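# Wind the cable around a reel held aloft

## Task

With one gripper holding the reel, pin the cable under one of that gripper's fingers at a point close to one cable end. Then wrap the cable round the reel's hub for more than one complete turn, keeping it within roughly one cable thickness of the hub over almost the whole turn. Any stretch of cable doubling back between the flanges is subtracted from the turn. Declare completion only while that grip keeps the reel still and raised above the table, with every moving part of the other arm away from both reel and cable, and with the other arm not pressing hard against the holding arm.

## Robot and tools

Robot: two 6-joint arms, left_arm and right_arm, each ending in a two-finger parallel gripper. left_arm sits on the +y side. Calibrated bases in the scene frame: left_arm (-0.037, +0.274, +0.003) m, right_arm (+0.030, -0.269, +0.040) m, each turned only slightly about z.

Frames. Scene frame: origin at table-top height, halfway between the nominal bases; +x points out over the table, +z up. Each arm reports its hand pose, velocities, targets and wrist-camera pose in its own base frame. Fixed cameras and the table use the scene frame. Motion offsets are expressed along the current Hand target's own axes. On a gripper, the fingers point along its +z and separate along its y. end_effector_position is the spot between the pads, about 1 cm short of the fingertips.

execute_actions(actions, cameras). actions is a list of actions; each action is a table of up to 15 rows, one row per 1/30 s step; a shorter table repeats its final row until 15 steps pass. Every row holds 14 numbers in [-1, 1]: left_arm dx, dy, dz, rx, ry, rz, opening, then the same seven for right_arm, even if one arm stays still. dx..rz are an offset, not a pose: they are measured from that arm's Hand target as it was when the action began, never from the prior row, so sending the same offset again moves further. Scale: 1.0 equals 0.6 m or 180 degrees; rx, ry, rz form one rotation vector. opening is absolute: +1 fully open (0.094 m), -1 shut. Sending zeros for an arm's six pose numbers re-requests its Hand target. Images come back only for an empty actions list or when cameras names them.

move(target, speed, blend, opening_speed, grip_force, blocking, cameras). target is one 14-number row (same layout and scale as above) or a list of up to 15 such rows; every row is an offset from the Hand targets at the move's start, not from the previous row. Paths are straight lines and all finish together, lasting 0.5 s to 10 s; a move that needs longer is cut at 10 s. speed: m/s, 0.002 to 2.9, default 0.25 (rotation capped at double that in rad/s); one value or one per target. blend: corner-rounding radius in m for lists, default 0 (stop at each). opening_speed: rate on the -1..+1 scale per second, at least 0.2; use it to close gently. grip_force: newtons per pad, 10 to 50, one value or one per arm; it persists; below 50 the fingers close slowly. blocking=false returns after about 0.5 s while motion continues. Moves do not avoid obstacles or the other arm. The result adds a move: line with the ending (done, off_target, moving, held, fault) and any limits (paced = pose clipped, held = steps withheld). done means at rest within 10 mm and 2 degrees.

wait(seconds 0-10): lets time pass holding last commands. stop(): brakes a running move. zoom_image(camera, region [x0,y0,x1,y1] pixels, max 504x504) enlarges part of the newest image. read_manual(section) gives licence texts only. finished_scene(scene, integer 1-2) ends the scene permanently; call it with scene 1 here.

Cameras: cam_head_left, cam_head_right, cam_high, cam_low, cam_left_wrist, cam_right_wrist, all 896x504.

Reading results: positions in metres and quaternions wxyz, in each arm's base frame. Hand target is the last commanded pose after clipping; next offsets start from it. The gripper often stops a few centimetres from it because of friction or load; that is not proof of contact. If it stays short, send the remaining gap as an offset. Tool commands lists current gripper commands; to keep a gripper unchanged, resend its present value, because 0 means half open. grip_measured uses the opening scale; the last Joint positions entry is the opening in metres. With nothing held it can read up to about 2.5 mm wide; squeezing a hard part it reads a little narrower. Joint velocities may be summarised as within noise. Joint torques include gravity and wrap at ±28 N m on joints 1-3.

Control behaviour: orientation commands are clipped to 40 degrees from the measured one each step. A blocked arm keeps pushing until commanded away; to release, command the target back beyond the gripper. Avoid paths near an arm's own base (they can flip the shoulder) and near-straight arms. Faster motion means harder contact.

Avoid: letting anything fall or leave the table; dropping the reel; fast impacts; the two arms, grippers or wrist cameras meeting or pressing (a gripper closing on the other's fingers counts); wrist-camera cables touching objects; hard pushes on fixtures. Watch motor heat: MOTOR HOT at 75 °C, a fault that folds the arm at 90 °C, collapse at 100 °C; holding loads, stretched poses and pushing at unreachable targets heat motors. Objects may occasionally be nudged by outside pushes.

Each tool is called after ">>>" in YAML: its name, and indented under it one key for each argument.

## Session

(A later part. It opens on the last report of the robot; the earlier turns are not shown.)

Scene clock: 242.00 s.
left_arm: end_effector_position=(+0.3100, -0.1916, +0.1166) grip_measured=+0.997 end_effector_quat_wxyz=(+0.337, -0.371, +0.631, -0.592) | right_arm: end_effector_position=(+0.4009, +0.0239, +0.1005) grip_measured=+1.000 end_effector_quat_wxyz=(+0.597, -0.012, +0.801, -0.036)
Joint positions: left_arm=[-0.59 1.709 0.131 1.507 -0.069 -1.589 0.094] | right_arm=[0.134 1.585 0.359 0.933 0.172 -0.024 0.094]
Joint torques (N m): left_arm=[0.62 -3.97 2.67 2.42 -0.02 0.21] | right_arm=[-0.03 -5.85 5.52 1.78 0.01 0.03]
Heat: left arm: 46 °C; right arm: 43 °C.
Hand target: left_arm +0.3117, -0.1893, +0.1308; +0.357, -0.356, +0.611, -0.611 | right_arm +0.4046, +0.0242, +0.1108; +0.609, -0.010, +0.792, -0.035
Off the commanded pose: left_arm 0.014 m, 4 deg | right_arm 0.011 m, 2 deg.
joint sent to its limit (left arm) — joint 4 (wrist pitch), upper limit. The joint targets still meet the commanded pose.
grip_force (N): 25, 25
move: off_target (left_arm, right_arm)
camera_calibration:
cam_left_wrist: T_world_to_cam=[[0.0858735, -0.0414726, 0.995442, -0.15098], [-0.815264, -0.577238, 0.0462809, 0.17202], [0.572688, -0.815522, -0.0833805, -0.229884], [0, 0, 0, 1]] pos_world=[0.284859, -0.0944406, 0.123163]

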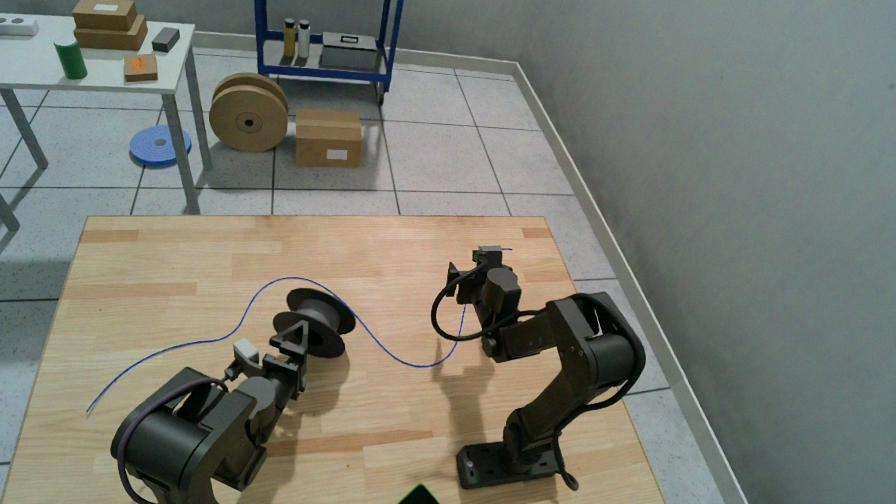

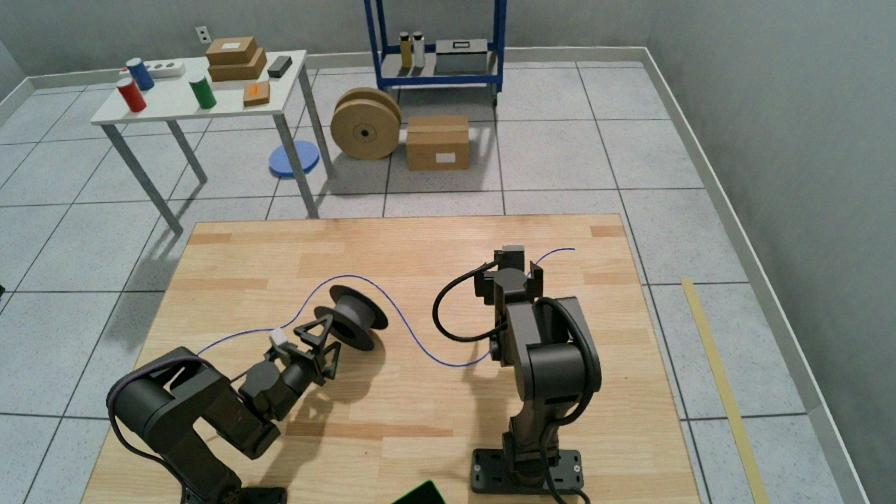

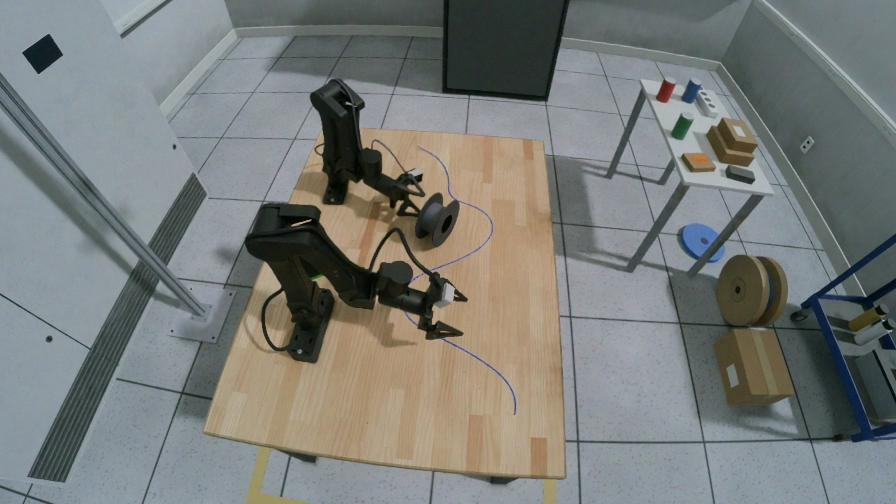

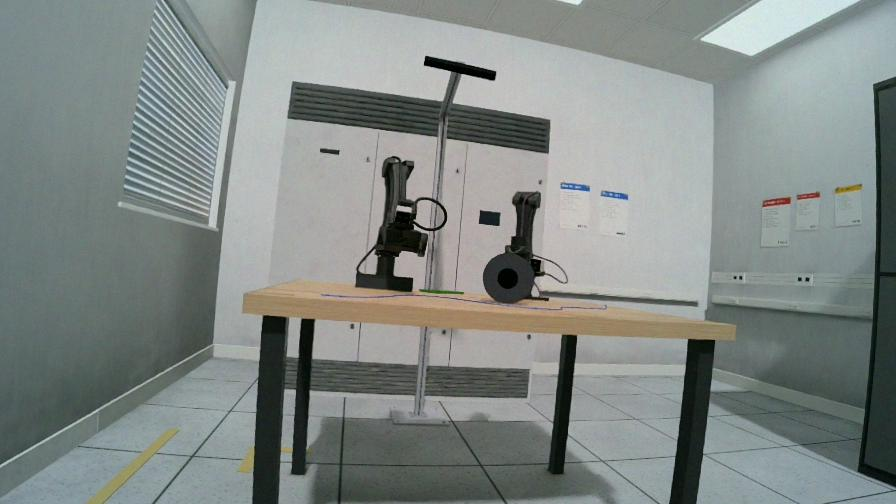

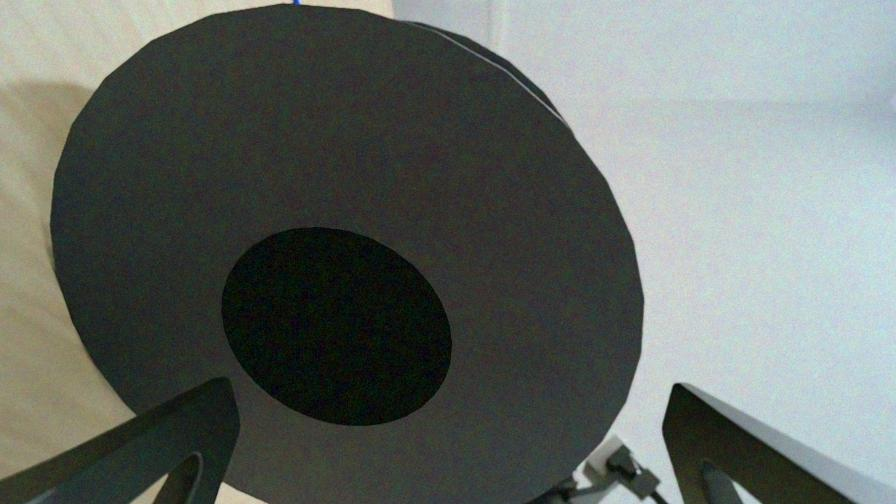

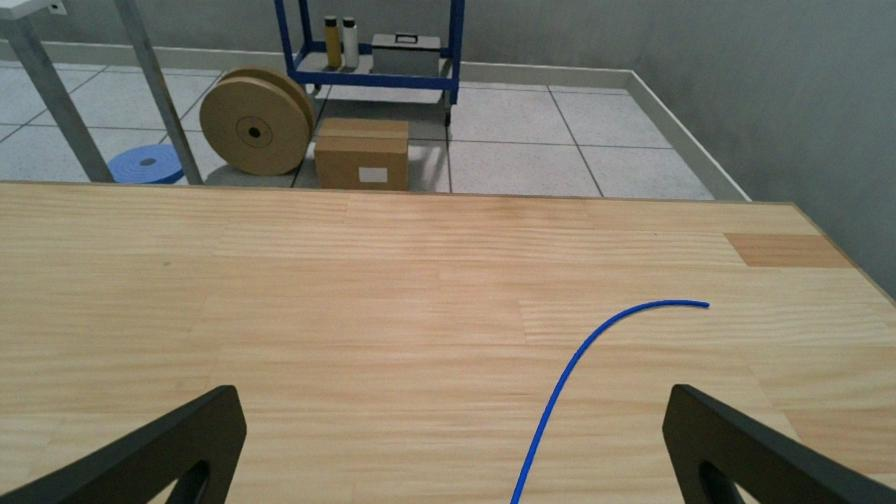

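>>> move:
  target: [0,0,0,0,0,0,1,-0.0355,-0.2395,0.2695,-0.39,0.265,-0.481,1]
  cameras: ["cam_right_wrist","cam_high","cam_head_left","cam_left_wrist"]

Scene clock: 285.60 s.
left_arm: end_effector_position=(+0.3100, -0.1916, +0.1166) grip_measured=+0.997 end_effector_quat_wxyz=(+0.337, -0.371, +0.631, -0.592) | right_arm: end_effector_position=(+0.5551, -0.1276, +0.1055) grip_measured=+1.000 end_effector_quat_wxyz=(-0.074, +0.776, -0.608, +0.154)
Joint positions: left_arm=[-0.59 1.709 0.131 1.507 -0.069 -1.589 0.094] | right_arm=[-0.229 2.664 2.837 -1.401 -0.004 -2.041 0.094]
Joint torques (N m): left_arm=[0.62 -3.9 2.65 2.42 -0.02 0.21] | right_arm=[0.43 -11.28 7.94 0.74 0 -0.05]
Heat: left arm: 56 °C; right arm: 42 °C.
Hand target: left_arm +0.3117, -0.1893, +0.1308; +0.357, -0.356, +0.611, -0.611 | right_arm +0.5622, -0.1250, +0.0996; +0.000, +0.793, -0.609, +0.000
Off the commanded pose: left_arm 0.014 m, 4 deg | right_arm 0.010 m, 20 deg.
elbow stopped short (right arm): the move would have taken joint 3 (elbow) straighter than the controller allows.
joint sent to its limit (left arm) — joint 4 (wrist pitch), upper limit. The joint targets still meet the commanded pose.
grip_force (N): 25, 25
move: off_target (left_arm, right_arm)
camera_calibration:
cam_left_wrist: T_world_to_cam=[[0.0858735, -0.0414726, 0.995442, -0.15098], [-0.815264, -0.577238, 0.0462809, 0.17202], [0.572688, -0.815522, -0.0833805, -0.229884], [0, 0, 0, 1]] pos_world=[0.284859, -0.0944406, 0.123163]
cam_right_wrist: T_world_to_cam=[[0.931332, 0.234605, 0.278534, -0.514977], [0.0551042, -0.846822, 0.529014, -0.157167], [0.359978, -0.477339, -0.8016, -0.0849001], [0, 0, 0, 1]] pos_world=[0.518837, -0.0528025, 0.158526]
Images, in order (width x height): cam_head_left 896x504, cam_high 896x504, cam_left_wrist 896x504, cam_right_wrist 896x504.

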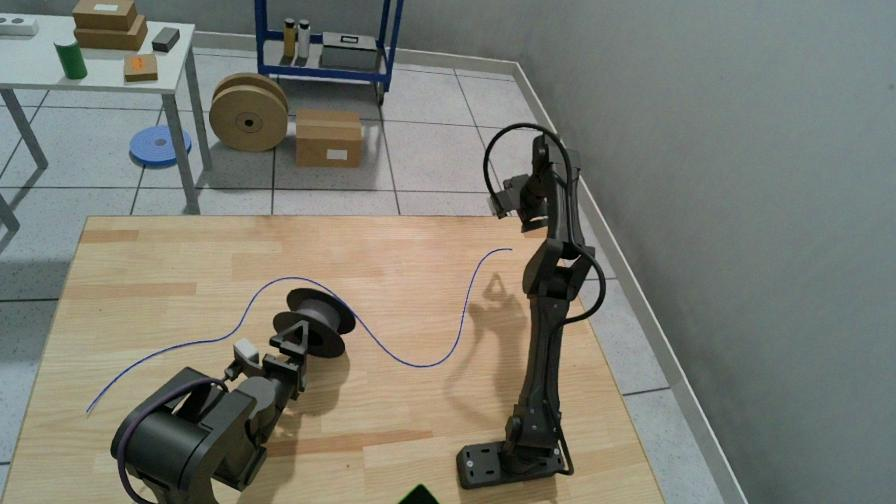

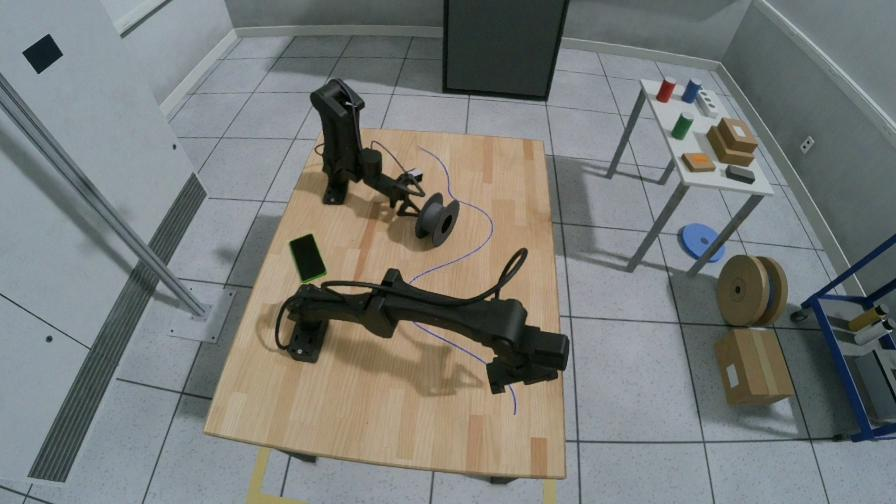

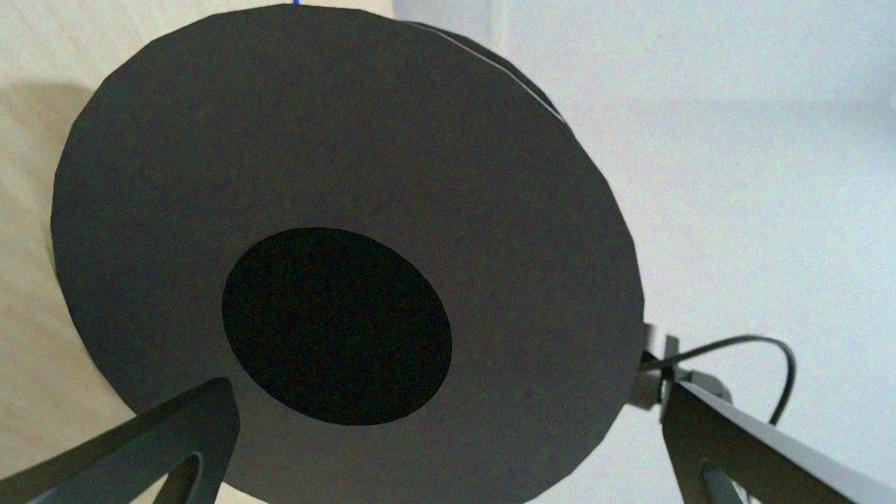

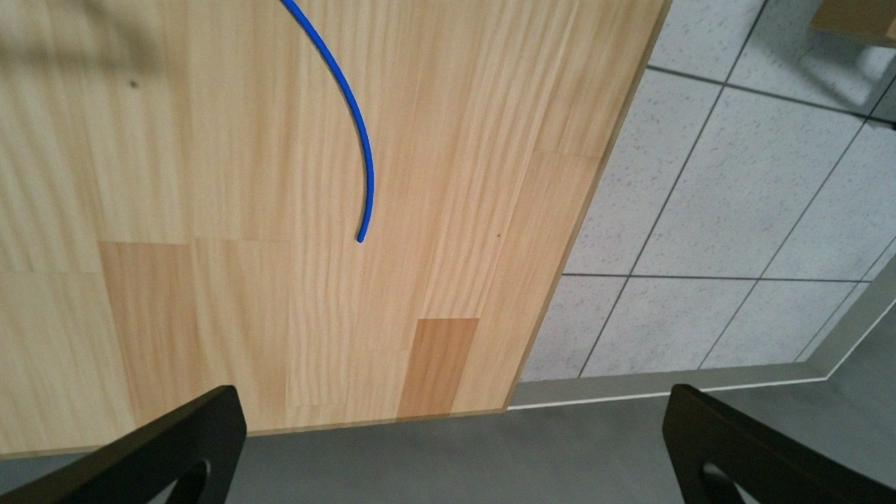

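>>> move:
  target: [0,-0.117,-0.039,-0.278,0,0,1,-0.026,0.014,0.183,0,0,0,0.2]
  cameras: ["cam_right_wrist","cam_head_right"]
  speed: 0.15

Scene clock: 299.10 s.
left_arm: end_effector_position=(+0.2860, -0.1774, +0.1887) grip_measured=+0.997 end_effector_quat_wxyz=(+0.167, -0.471, +0.817, -0.287) | right_arm: end_effector_position=(+0.5454, -0.1152, -0.0033) grip_measured=+0.201 end_effector_quat_wxyz=(-0.032, +0.791, -0.608, +0.067)
Joint positions: left_arm=[-0.577 1.215 1.047 -0.726 -0.035 -1.61 0.094] | right_arm=[-0.21 2.864 2.837 -1.395 0 -2.041 0.056]
Joint torques (N m): left_arm=[0.49 -3.49 9.98 1.08 -0.05 -0.04] | right_arm=[0.59 -11.84 8.13 0.34 -0.03 0.11]
Heat: left arm: 55 °C; right arm: 42 °C.
Hand target: left_arm +0.2913, -0.1779, +0.2009; +0.173, -0.473, +0.812, -0.295 | right_arm +0.5500, -0.1121, -0.0102; +0.000, +0.793, -0.609, +0.000
Off the commanded pose: left_arm 0.013 m, 1 deg | right_arm 0.009 m, 9 deg.
elbow stopped short (right arm): the move would have taken joint 3 (elbow) straighter than the controller allows.
grip_force (N): 25, 25
move: off_target (left_arm, right_arm)
camera_calibration:
cam_right_wrist: T_world_to_cam=[[0.963603, 0.245046, 0.106873, -0.495603], [0.167081, -0.864093, 0.474792, -0.151772], [0.208694, -0.439655, -0.873585, -0.0760623], [0, 0, 0, 1]] pos_world=[0.518797, -0.0431408, 0.05858]
Images, in order (width x height): cam_head_right 896x504, cam_right_wrist 896x504.

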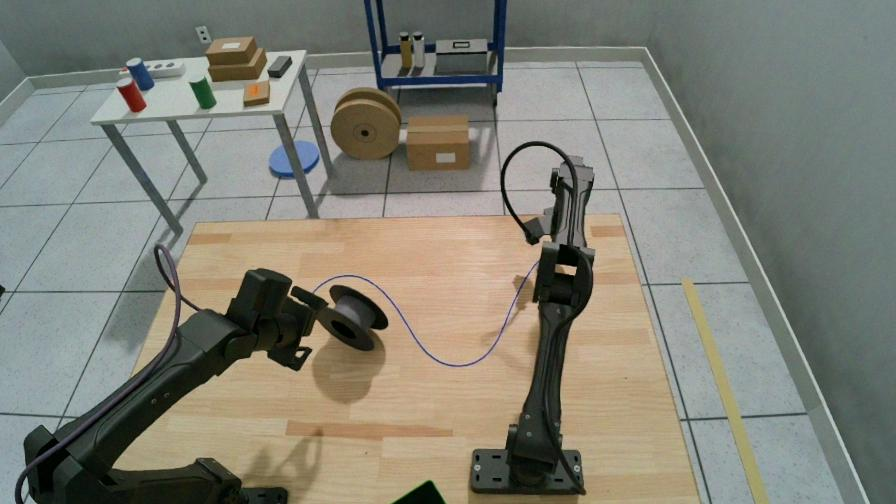

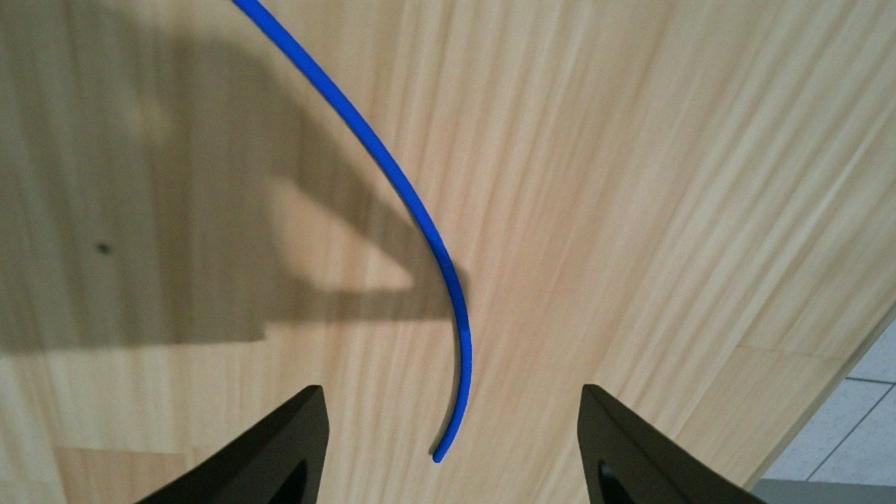

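>>> move:
  target: [0,0,0,0,0,0,1,-0.037,0.002,0.023,0,0,0,0.0]
  cameras: ["cam_right_wrist"]
  speed: 0.08

Scene clock: 309.20 s.
left_arm: end_effector_position=(+0.2860, -0.1773, +0.1887) grip_measured=+0.997 end_effector_quat_wxyz=(+0.167, -0.471, +0.817, -0.287) | right_arm: end_effector_position=(+0.5442, -0.0947, -0.0154) grip_measured=+0.001 end_effector_quat_wxyz=(-0.027, +0.793, -0.607, +0.053)
Joint positions: left_arm=[-0.577 1.215 1.047 -0.726 -0.035 -1.61 0.094] | right_arm=[-0.174 2.886 2.837 -1.404 0.002 -2.009 0.047]
Joint torques (N m): left_arm=[0.49 -3.48 9.95 1.05 -0.05 -0.05] | right_arm=[0.5 -11.67 8.02 0.03 -0.06 0.11]
Heat: left arm: 52 °C; right arm: 43 °C.
Hand target: left_arm +0.2913, -0.1779, +0.2009; +0.173, -0.473, +0.812, -0.295 | right_arm +0.5431, -0.0910, -0.0240; +0.000, +0.793, -0.609, +0.000
Off the commanded pose: left_arm 0.013 m, 1 deg | right_arm 0.009 m, 7 deg.
elbow stopped short (right arm): the move would have taken joint 3 (elbow) straighter than the controller allows.
grip_force (N): 25, 25
move: off_target (left_arm, right_arm)
camera_calibration:
cam_right_wrist: T_world_to_cam=[[0.965455, 0.248004, 0.0799451, -0.499183], [0.184573, -0.867454, 0.462013, -0.138173], [0.18393, -0.431297, -0.883263, -0.0633247], [0, 0, 0, 1]] pos_world=[0.519089, -0.0233713, 0.0478127]
Images, in order (width x height): cam_right_wrist 896x504.

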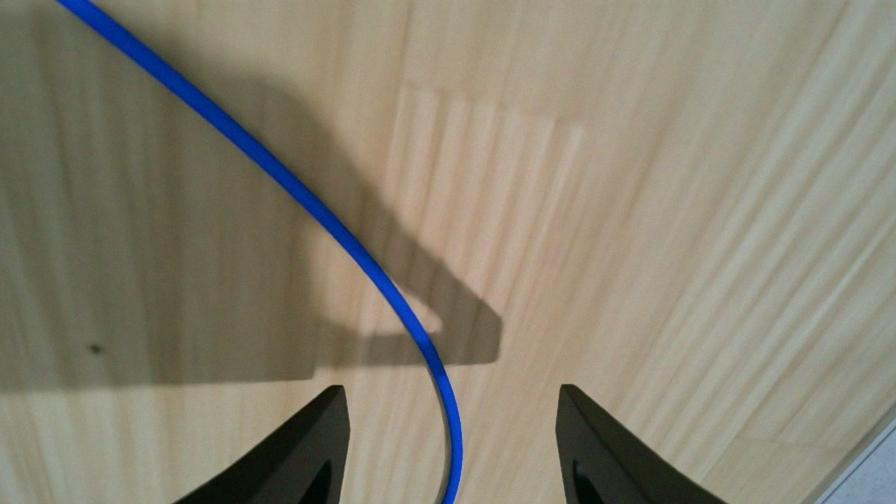

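>>> move:
  target: [0,0,0,0,0,0,1,0.004,-0.004,0.018,0,0,0,0.0]
  cameras: ["cam_right_wrist"]
  speed: 0.05

Scene clock: 312.20 s.
left_arm: end_effector_position=(+0.2860, -0.1773, +0.1887) grip_measured=+0.997 end_effector_quat_wxyz=(+0.167, -0.471, +0.817, -0.287) | right_arm: end_effector_position=(+0.5419, -0.0943, -0.0267) grip_measured=+0.001 end_effector_quat_wxyz=(-0.022, +0.793, -0.607, +0.044)
Joint positions: left_arm=[-0.577 1.215 1.047 -0.726 -0.035 -1.61 0.094] | right_arm=[-0.174 2.907 2.837 -1.402 0.002 -2.008 0.047]
Joint torques (N m): left_arm=[0.49 -3.49 9.96 1.05 -0.05 -0.05] | right_arm=[0.32 -11.84 8.06 0.28 -0.06 0.04]
Heat: left arm: 51 °C; right arm: 43 °C.
Hand target: left_arm +0.2913, -0.1779, +0.2009; +0.173, -0.473, +0.812, -0.295 | right_arm +0.5461, -0.0927, -0.0348; +0.000, +0.793, -0.609, +0.000
Off the commanded pose: left_arm 0.013 m, 1 deg | right_arm 0.009 m, 6 deg.
elbow stopped short (right arm): the move would have taken joint 3 (elbow) straighter than the controller allows.
grip_force (N): 25, 25
move: off_target (left_arm, right_arm)
camera_calibration:
cam_right_wrist: T_world_to_cam=[[0.966968, 0.246995, 0.062984, -0.497556], [0.192331, -0.869148, 0.455622, -0.136748], [0.167279, -0.428458, -0.887942, -0.0635336], [0, 0, 0, 1]] pos_world=[0.518049, -0.0231816, 0.037229]
Images, in order (width x height): cam_right_wrist 896x504.

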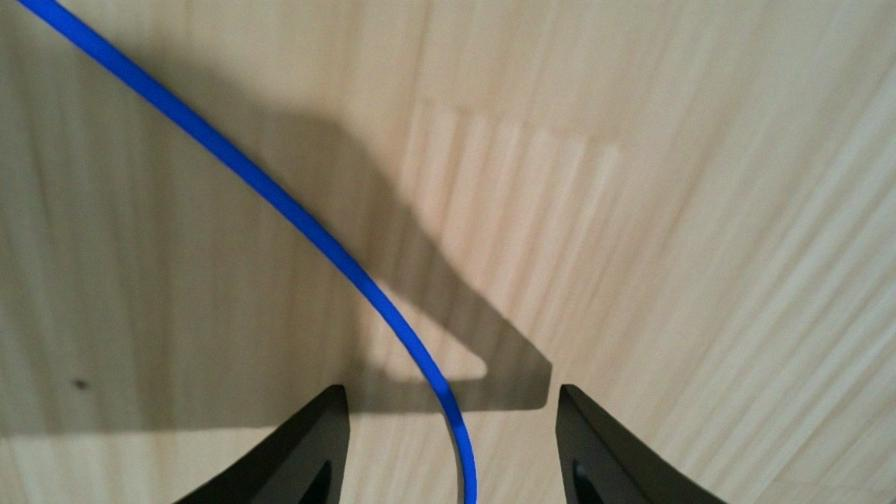

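>>> move:
  target:
    - [0,0,0,0,0,0,1,0.0,0.0,0.009,0,0,0,0.0]
    - [0,0,0,0,0,0,1,0.0,0.0,0.009,0,0,0,-1]
  cameras: ["cam_right_wrist"]
  speed: 0.05
  opening_speed: 0.6

Scene clock: 319.43 s.
left_arm: end_effector_position=(+0.2860, -0.1773, +0.1887) grip_measured=+0.997 end_effector_quat_wxyz=(+0.167, -0.471, +0.817, -0.287) | right_arm: end_effector_position=(+0.5436, -0.0951, -0.0282) grip_measured=-0.934 end_effector_quat_wxyz=(-0.022, +0.793, -0.607, +0.048)
Joint positions: left_arm=[-0.577 1.215 1.047 -0.726 -0.035 -1.61 0.094] | right_arm=[-0.174 2.911 2.839 -1.394 0.004 -2.008 0.003]
Joint torques (N m): left_arm=[0.47 -3.49 9.96 1.05 -0.06 -0.05] | right_arm=[0.34 -11.28 7.79 0.27 -0.09 0.09]
Heat: left arm: 50 °C; right arm: 43 °C.
Hand target: left_arm +0.2913, -0.1779, +0.2009; +0.173, -0.473, +0.812, -0.295 | right_arm +0.5462, -0.0927, -0.0400; +0.000, +0.793, -0.609, +0.000
Off the commanded pose: left_arm 0.013 m, 1 deg | right_arm 0.013 m, 6 deg.
elbow stopped short (right arm): the move would have taken joint 3 (elbow) straighter than the controller allows.
grip_force (N): 25, 25
move: off_target (left_arm, right_arm); target 2's new opening was sent with right_arm's hand 0.013 m and 6 deg from that target
camera_calibration:
cam_right_wrist: T_world_to_cam=[[0.966682, 0.247023, 0.0671214, -0.49865], [0.189769, -0.867546, 0.459731, -0.135345], [0.171795, -0.431676, -0.885518, -0.0681759], [0, 0, 0, 1]] pos_world=[0.519432, -0.0236699, 0.0353216]
Images, in order (width x height): cam_right_wrist 896x504.

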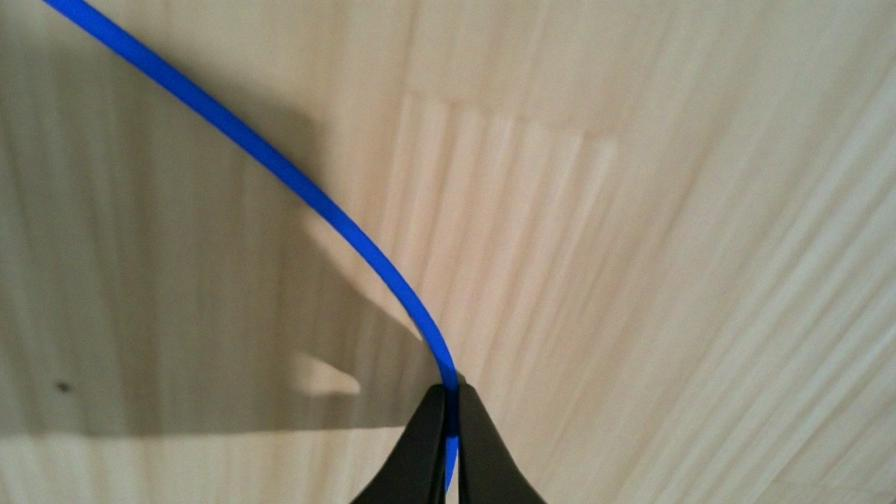

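>>> move:
  target:
    - [0,0,0,0,0,0,1,-0.089,0.0555,-0.283,0,0,0,-1]
    - [0,0,0,0,0,0,1,-0.535,0.1085,-0.467,0,0,0.36,-1]
    - [0,0,0,0,0,0,1,-0.803,0.195,-0.433,0,0,0.728,-1]
  cameras: ["all"]
  speed: 0.2
  blend: [0.04,0.05,0]

Scene clock: 341.33 s.
left_arm: end_effector_position=(+0.2860, -0.1773, +0.1887) grip_measured=+0.997 end_effector_quat_wxyz=(+0.167, -0.471, +0.817, -0.287) | right_arm: end_effector_position=(+0.3061, +0.3384, +0.2199) grip_measured=-0.936 end_effector_quat_wxyz=(+0.070, +0.219, +0.966, +0.121)
Joint positions: left_arm=[-0.577 1.215 1.047 -0.726 -0.035 -1.61 0.094] | right_arm=[0.835 2.16 2.428 -1.559 0.003 1.279 0.003]
Joint torques (N m): left_arm=[0.49 -3.49 9.96 1.05 -0.05 -0.05] | right_arm=[-0.06 -8.68 7.62 0.5 -0.06 0.09]
Heat: left arm: 48 °C; right arm: 43 °C.
Hand target: left_arm +0.2913, -0.1779, +0.2009; +0.173, -0.473, +0.812, -0.295 | right_arm +0.3090, +0.3426, +0.2197; +0.000, +0.226, +0.974, +0.000
Off the commanded pose: left_arm 0.013 m, 1 deg | right_arm 0.005 m, 16 deg.
elbow stopped short (right arm): the move would have taken joint 3 (elbow) straighter than the controller allows.
joint sent to its limit (right arm) — joint 4 (wrist pitch), lower limit. The joint targets are off in orientation, not in position.
grip_force (N): 25, 25
move: off_target (left_arm, right_arm)
camera_calibration:
cam_left_wrist: T_world_to_cam=[[0.683052, -0.404942, 0.607834, -0.382037], [-0.680561, -0.654951, 0.328447, 0.0517831], [0.265099, -0.638014, -0.722953, 0.0416681], [0, 0, 0, 1]] pos_world=[0.285146, -0.0942028, 0.245331]
cam_right_wrist: T_world_to_cam=[[-0.412944, -0.86311, -0.29072, 0.483829], [-0.890499, 0.315687, 0.327648, 0.130947], [-0.19102, 0.394186, -0.89896, 0.214045], [0, 0, 0, 1]] pos_world=[0.357289, 0.291885, 0.290172]

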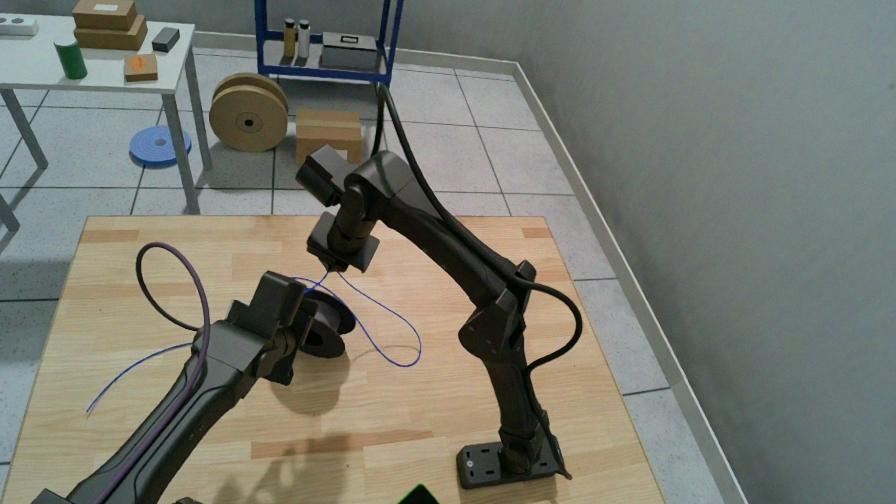

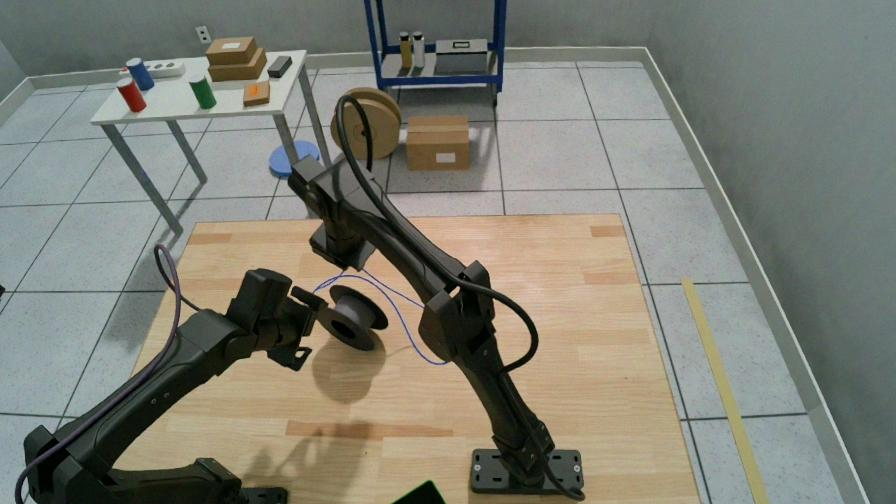

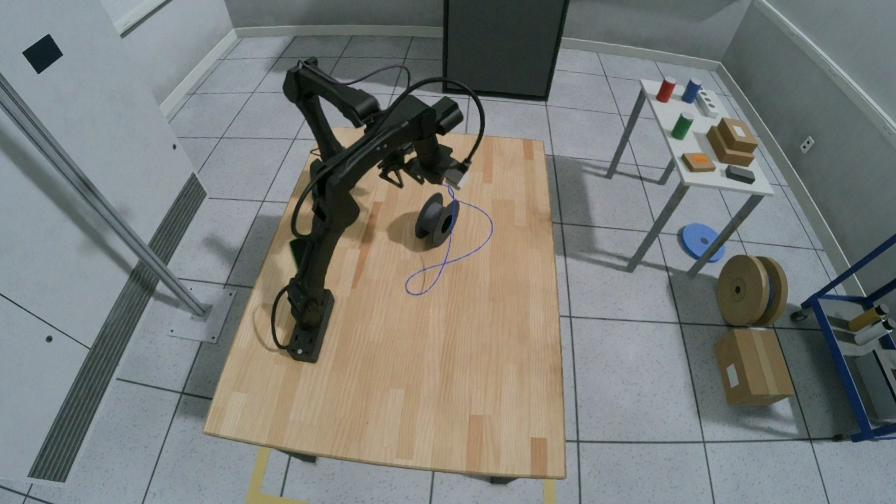

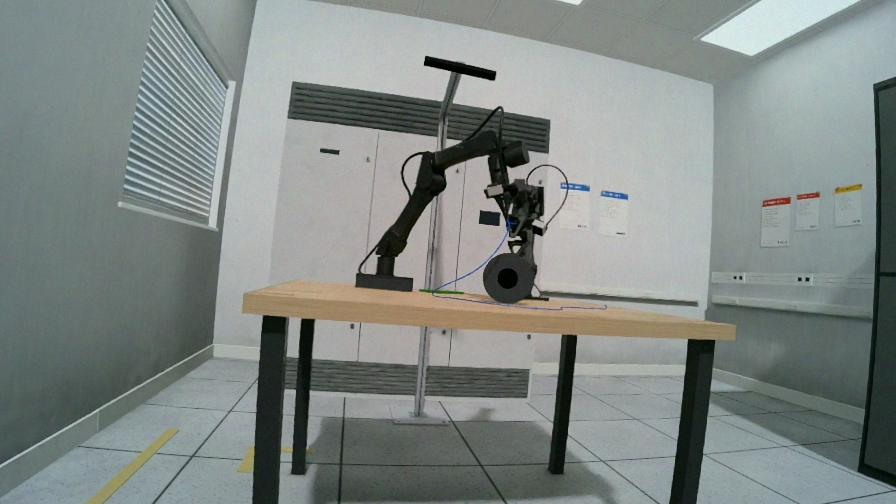

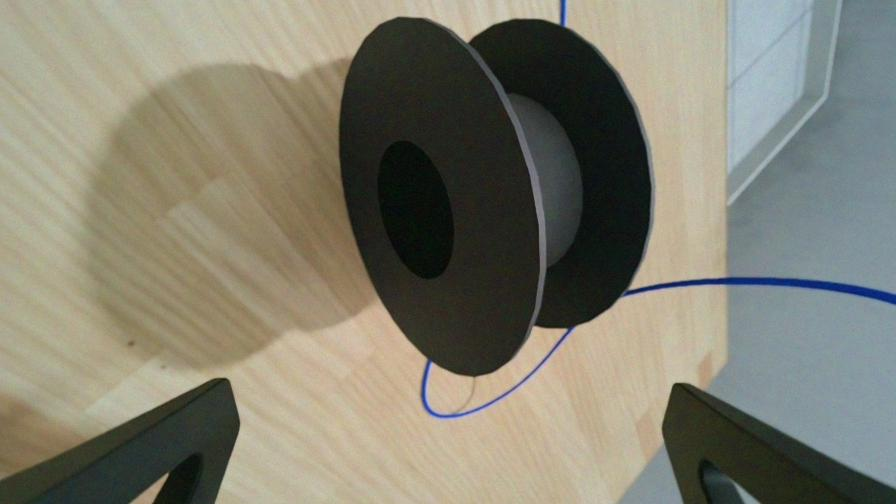

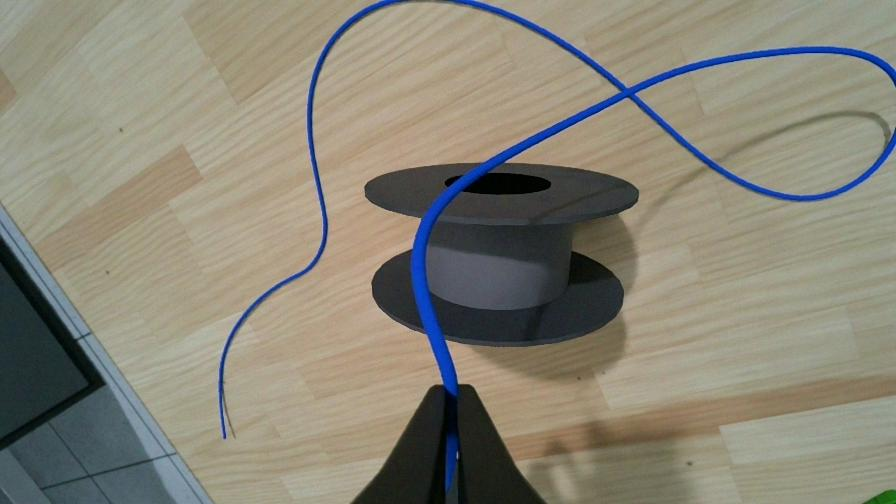

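>>> move:
  target: [0,0,0,0,0,0,1,0.0155,0.047,0.1195,0,0,-0.008,-1]
  cameras: ["cam_left_wrist","cam_right_wrist","cam_head_left","cam_low","cam_high"]
  speed: 0.12

Scene clock: 355.43 s.
left_arm: end_effector_position=(+0.2860, -0.1773, +0.1887) grip_measured=+0.997 end_effector_quat_wxyz=(+0.167, -0.471, +0.817, -0.287) | right_arm: end_effector_position=(+0.3124, +0.3662, +0.1498) grip_measured=-0.936 end_effector_quat_wxyz=(+0.038, +0.211, +0.974, +0.068)
Joint positions: left_arm=[-0.577 1.215 1.047 -0.726 -0.035 -1.61 0.094] | right_arm=[0.863 2.368 2.511 -1.559 0.002 1.289 0.003]
Joint torques (N m): left_arm=[0.49 -3.49 9.98 1.05 -0.05 -0.05] | right_arm=[0.68 -9.92 7.8 0.3 -0.04 0.12]
Heat: left arm: 48 °C; right arm: 42 °C.
Hand target: left_arm +0.2913, -0.1779, +0.2009; +0.173, -0.473, +0.812, -0.295 | right_arm +0.3131, +0.3720, +0.1482; +0.000, +0.214, +0.977, +0.000
Off the commanded pose: left_arm 0.013 m, 1 deg | right_arm 0.006 m, 9 deg.
joint sent to its limit (right arm) — joint 4 (wrist pitch), lower limit. The joint targets are off in orientation, not in position.
grip_force (N): 25, 25
move: off_target (left_arm, right_arm)
camera_calibration:
cam_left_wrist: T_world_to_cam=[[0.683052, -0.404942, 0.607834, -0.382037], [-0.680561, -0.654951, 0.328447, 0.0517831], [0.265099, -0.638014, -0.722953, 0.0416681], [0, 0, 0, 1]] pos_world=[0.285146, -0.0942028, 0.245331]
cam_right_wrist: T_world_to_cam=[[-0.416003, -0.892398, -0.174833, 0.484417], [-0.866727, 0.330923, 0.373194, 0.130903], [-0.275181, 0.306783, -0.911131, 0.201369], [0, 0, 0, 1]] pos_world=[0.370389, 0.327198, 0.219314]
Images, in order (width x height): cam_head_left 896x504, cam_high 896x504, cam_low 896x504, cam_left_wrist 896x504, cam_right_wrist 896x504.

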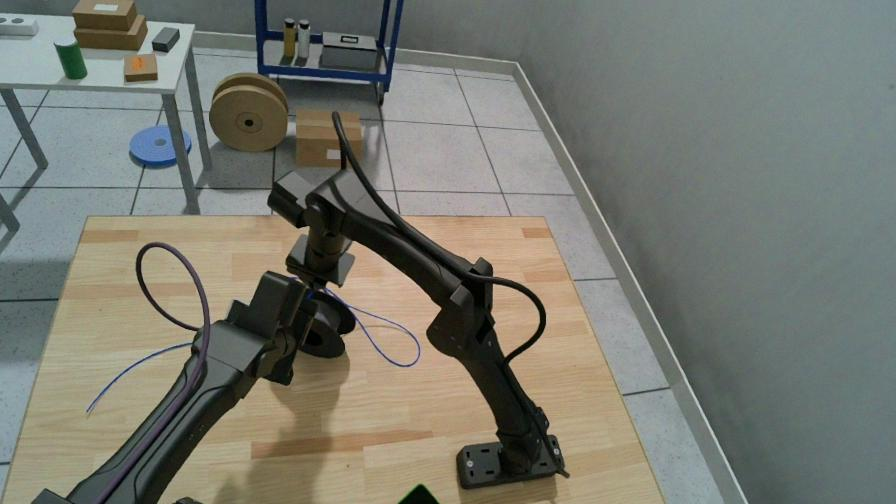

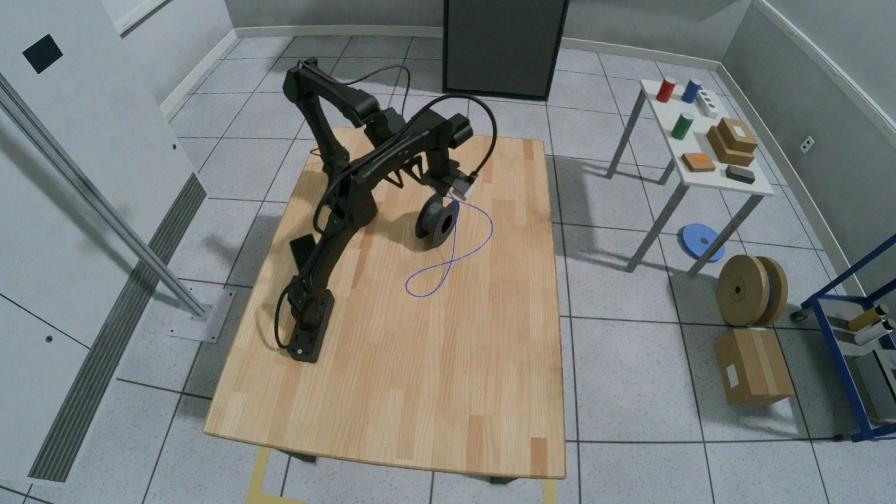

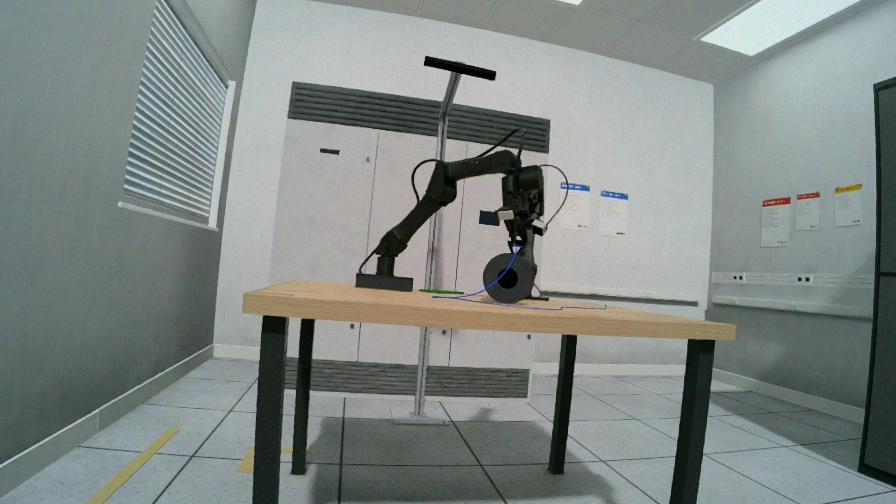

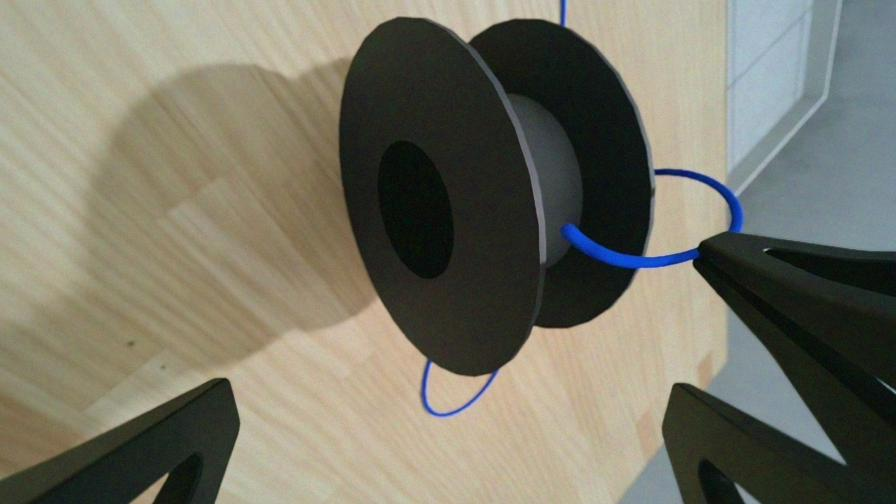

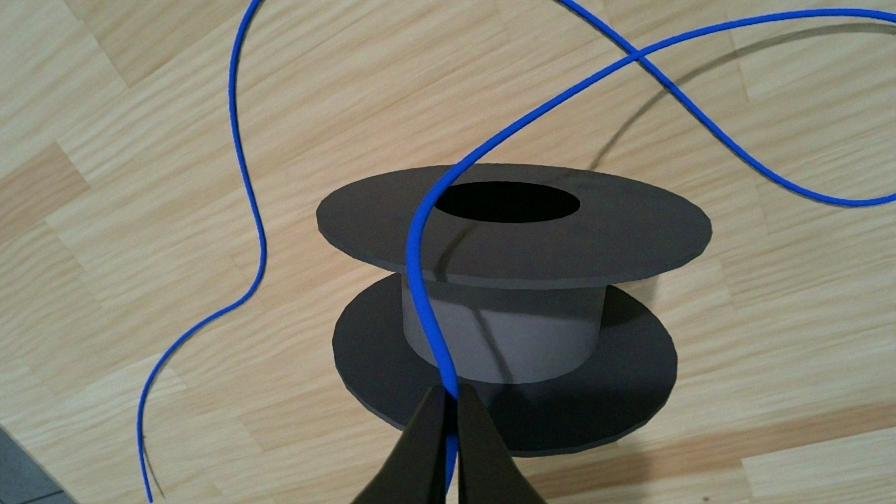

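>>> move:
  target: [0,0,0,0,0,0,1,0.013,-0.025,0.033,0,0,0,-1]
  cameras: ["cam_left_wrist","cam_right_wrist","cam_low"]
  speed: 0.06

Scene clock: 383.57 s.
left_arm: end_effector_position=(+0.2860, -0.1773, +0.1887) grip_measured=+0.997 end_effector_quat_wxyz=(+0.167, -0.471, +0.817, -0.287) | right_arm: end_effector_position=(+0.3031, +0.3602, +0.1325) grip_measured=-0.936 end_effector_quat_wxyz=(+0.022, +0.211, +0.976, +0.039)
Joint positions: left_arm=[-0.577 1.215 1.047 -0.726 -0.035 -1.61 0.094] | right_arm=[0.87 2.368 2.446 -1.559 0.002 1.296 0.003]
Joint torques (N m): left_arm=[0.49 -3.49 9.96 1.05 -0.05 -0.05] | right_arm=[0.61 -11.21 5.16 0.14 -0.05 0.11]
Heat: left arm: 47 °C; right arm: 43 °C.
Hand target: left_arm +0.2913, -0.1779, +0.2009; +0.173, -0.473, +0.812, -0.295 | right_arm +0.2996, +0.3617, +0.1284; +0.000, +0.214, +0.977, +0.000
Off the commanded pose: left_arm 0.013 m, 1 deg | right_arm 0.006 m, 5 deg.
joint sent to its limit (right arm) — joint 4 (wrist pitch), lower limit. The joint targets are off in orientation, not in position.
grip_force (N): 25, 25
move: off_target (left_arm, right_arm)
camera_calibration:
cam_left_wrist: T_world_to_cam=[[0.683052, -0.404942, 0.607834, -0.382037], [-0.680561, -0.654951, 0.328447, 0.0517831], [0.265099, -0.638014, -0.722953, 0.0416681], [0, 0, 0, 1]] pos_world=[0.285146, -0.0942028, 0.245331]
cam_right_wrist: T_world_to_cam=[[-0.422348, -0.899332, -0.113241, 0.468462], [-0.850206, 0.349729, 0.393497, 0.116901], [-0.314281, 0.262471, -0.912325, 0.212827], [0, 0, 0, 1]] pos_world=[0.364131, 0.324559, 0.201216]
Images, in order (width x height): cam_low 896x504, cam_left_wrist 896x504, cam_right_wrist 896x504.

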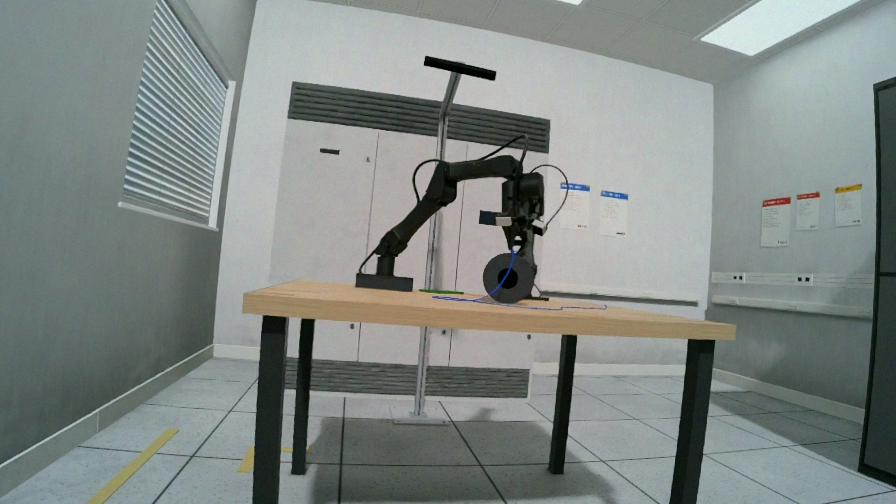

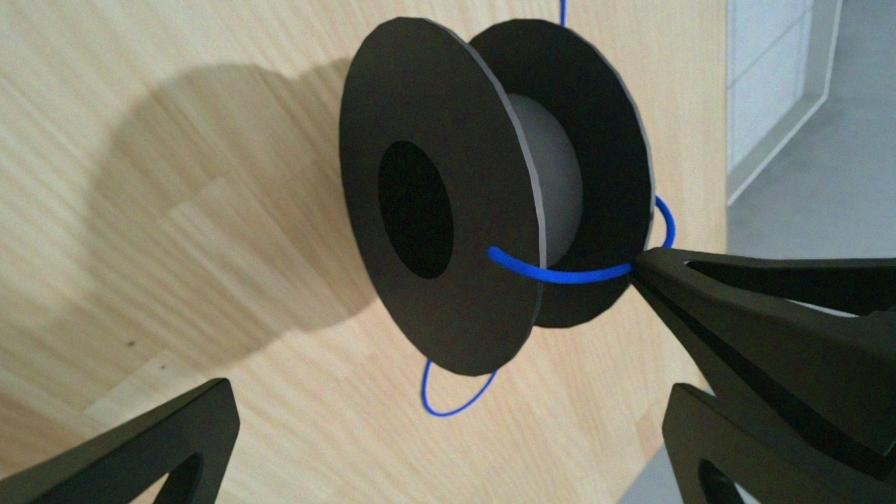

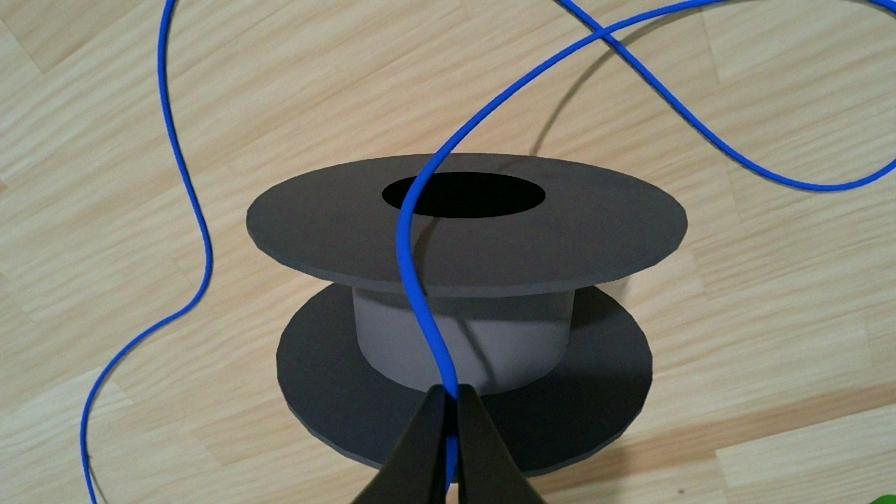

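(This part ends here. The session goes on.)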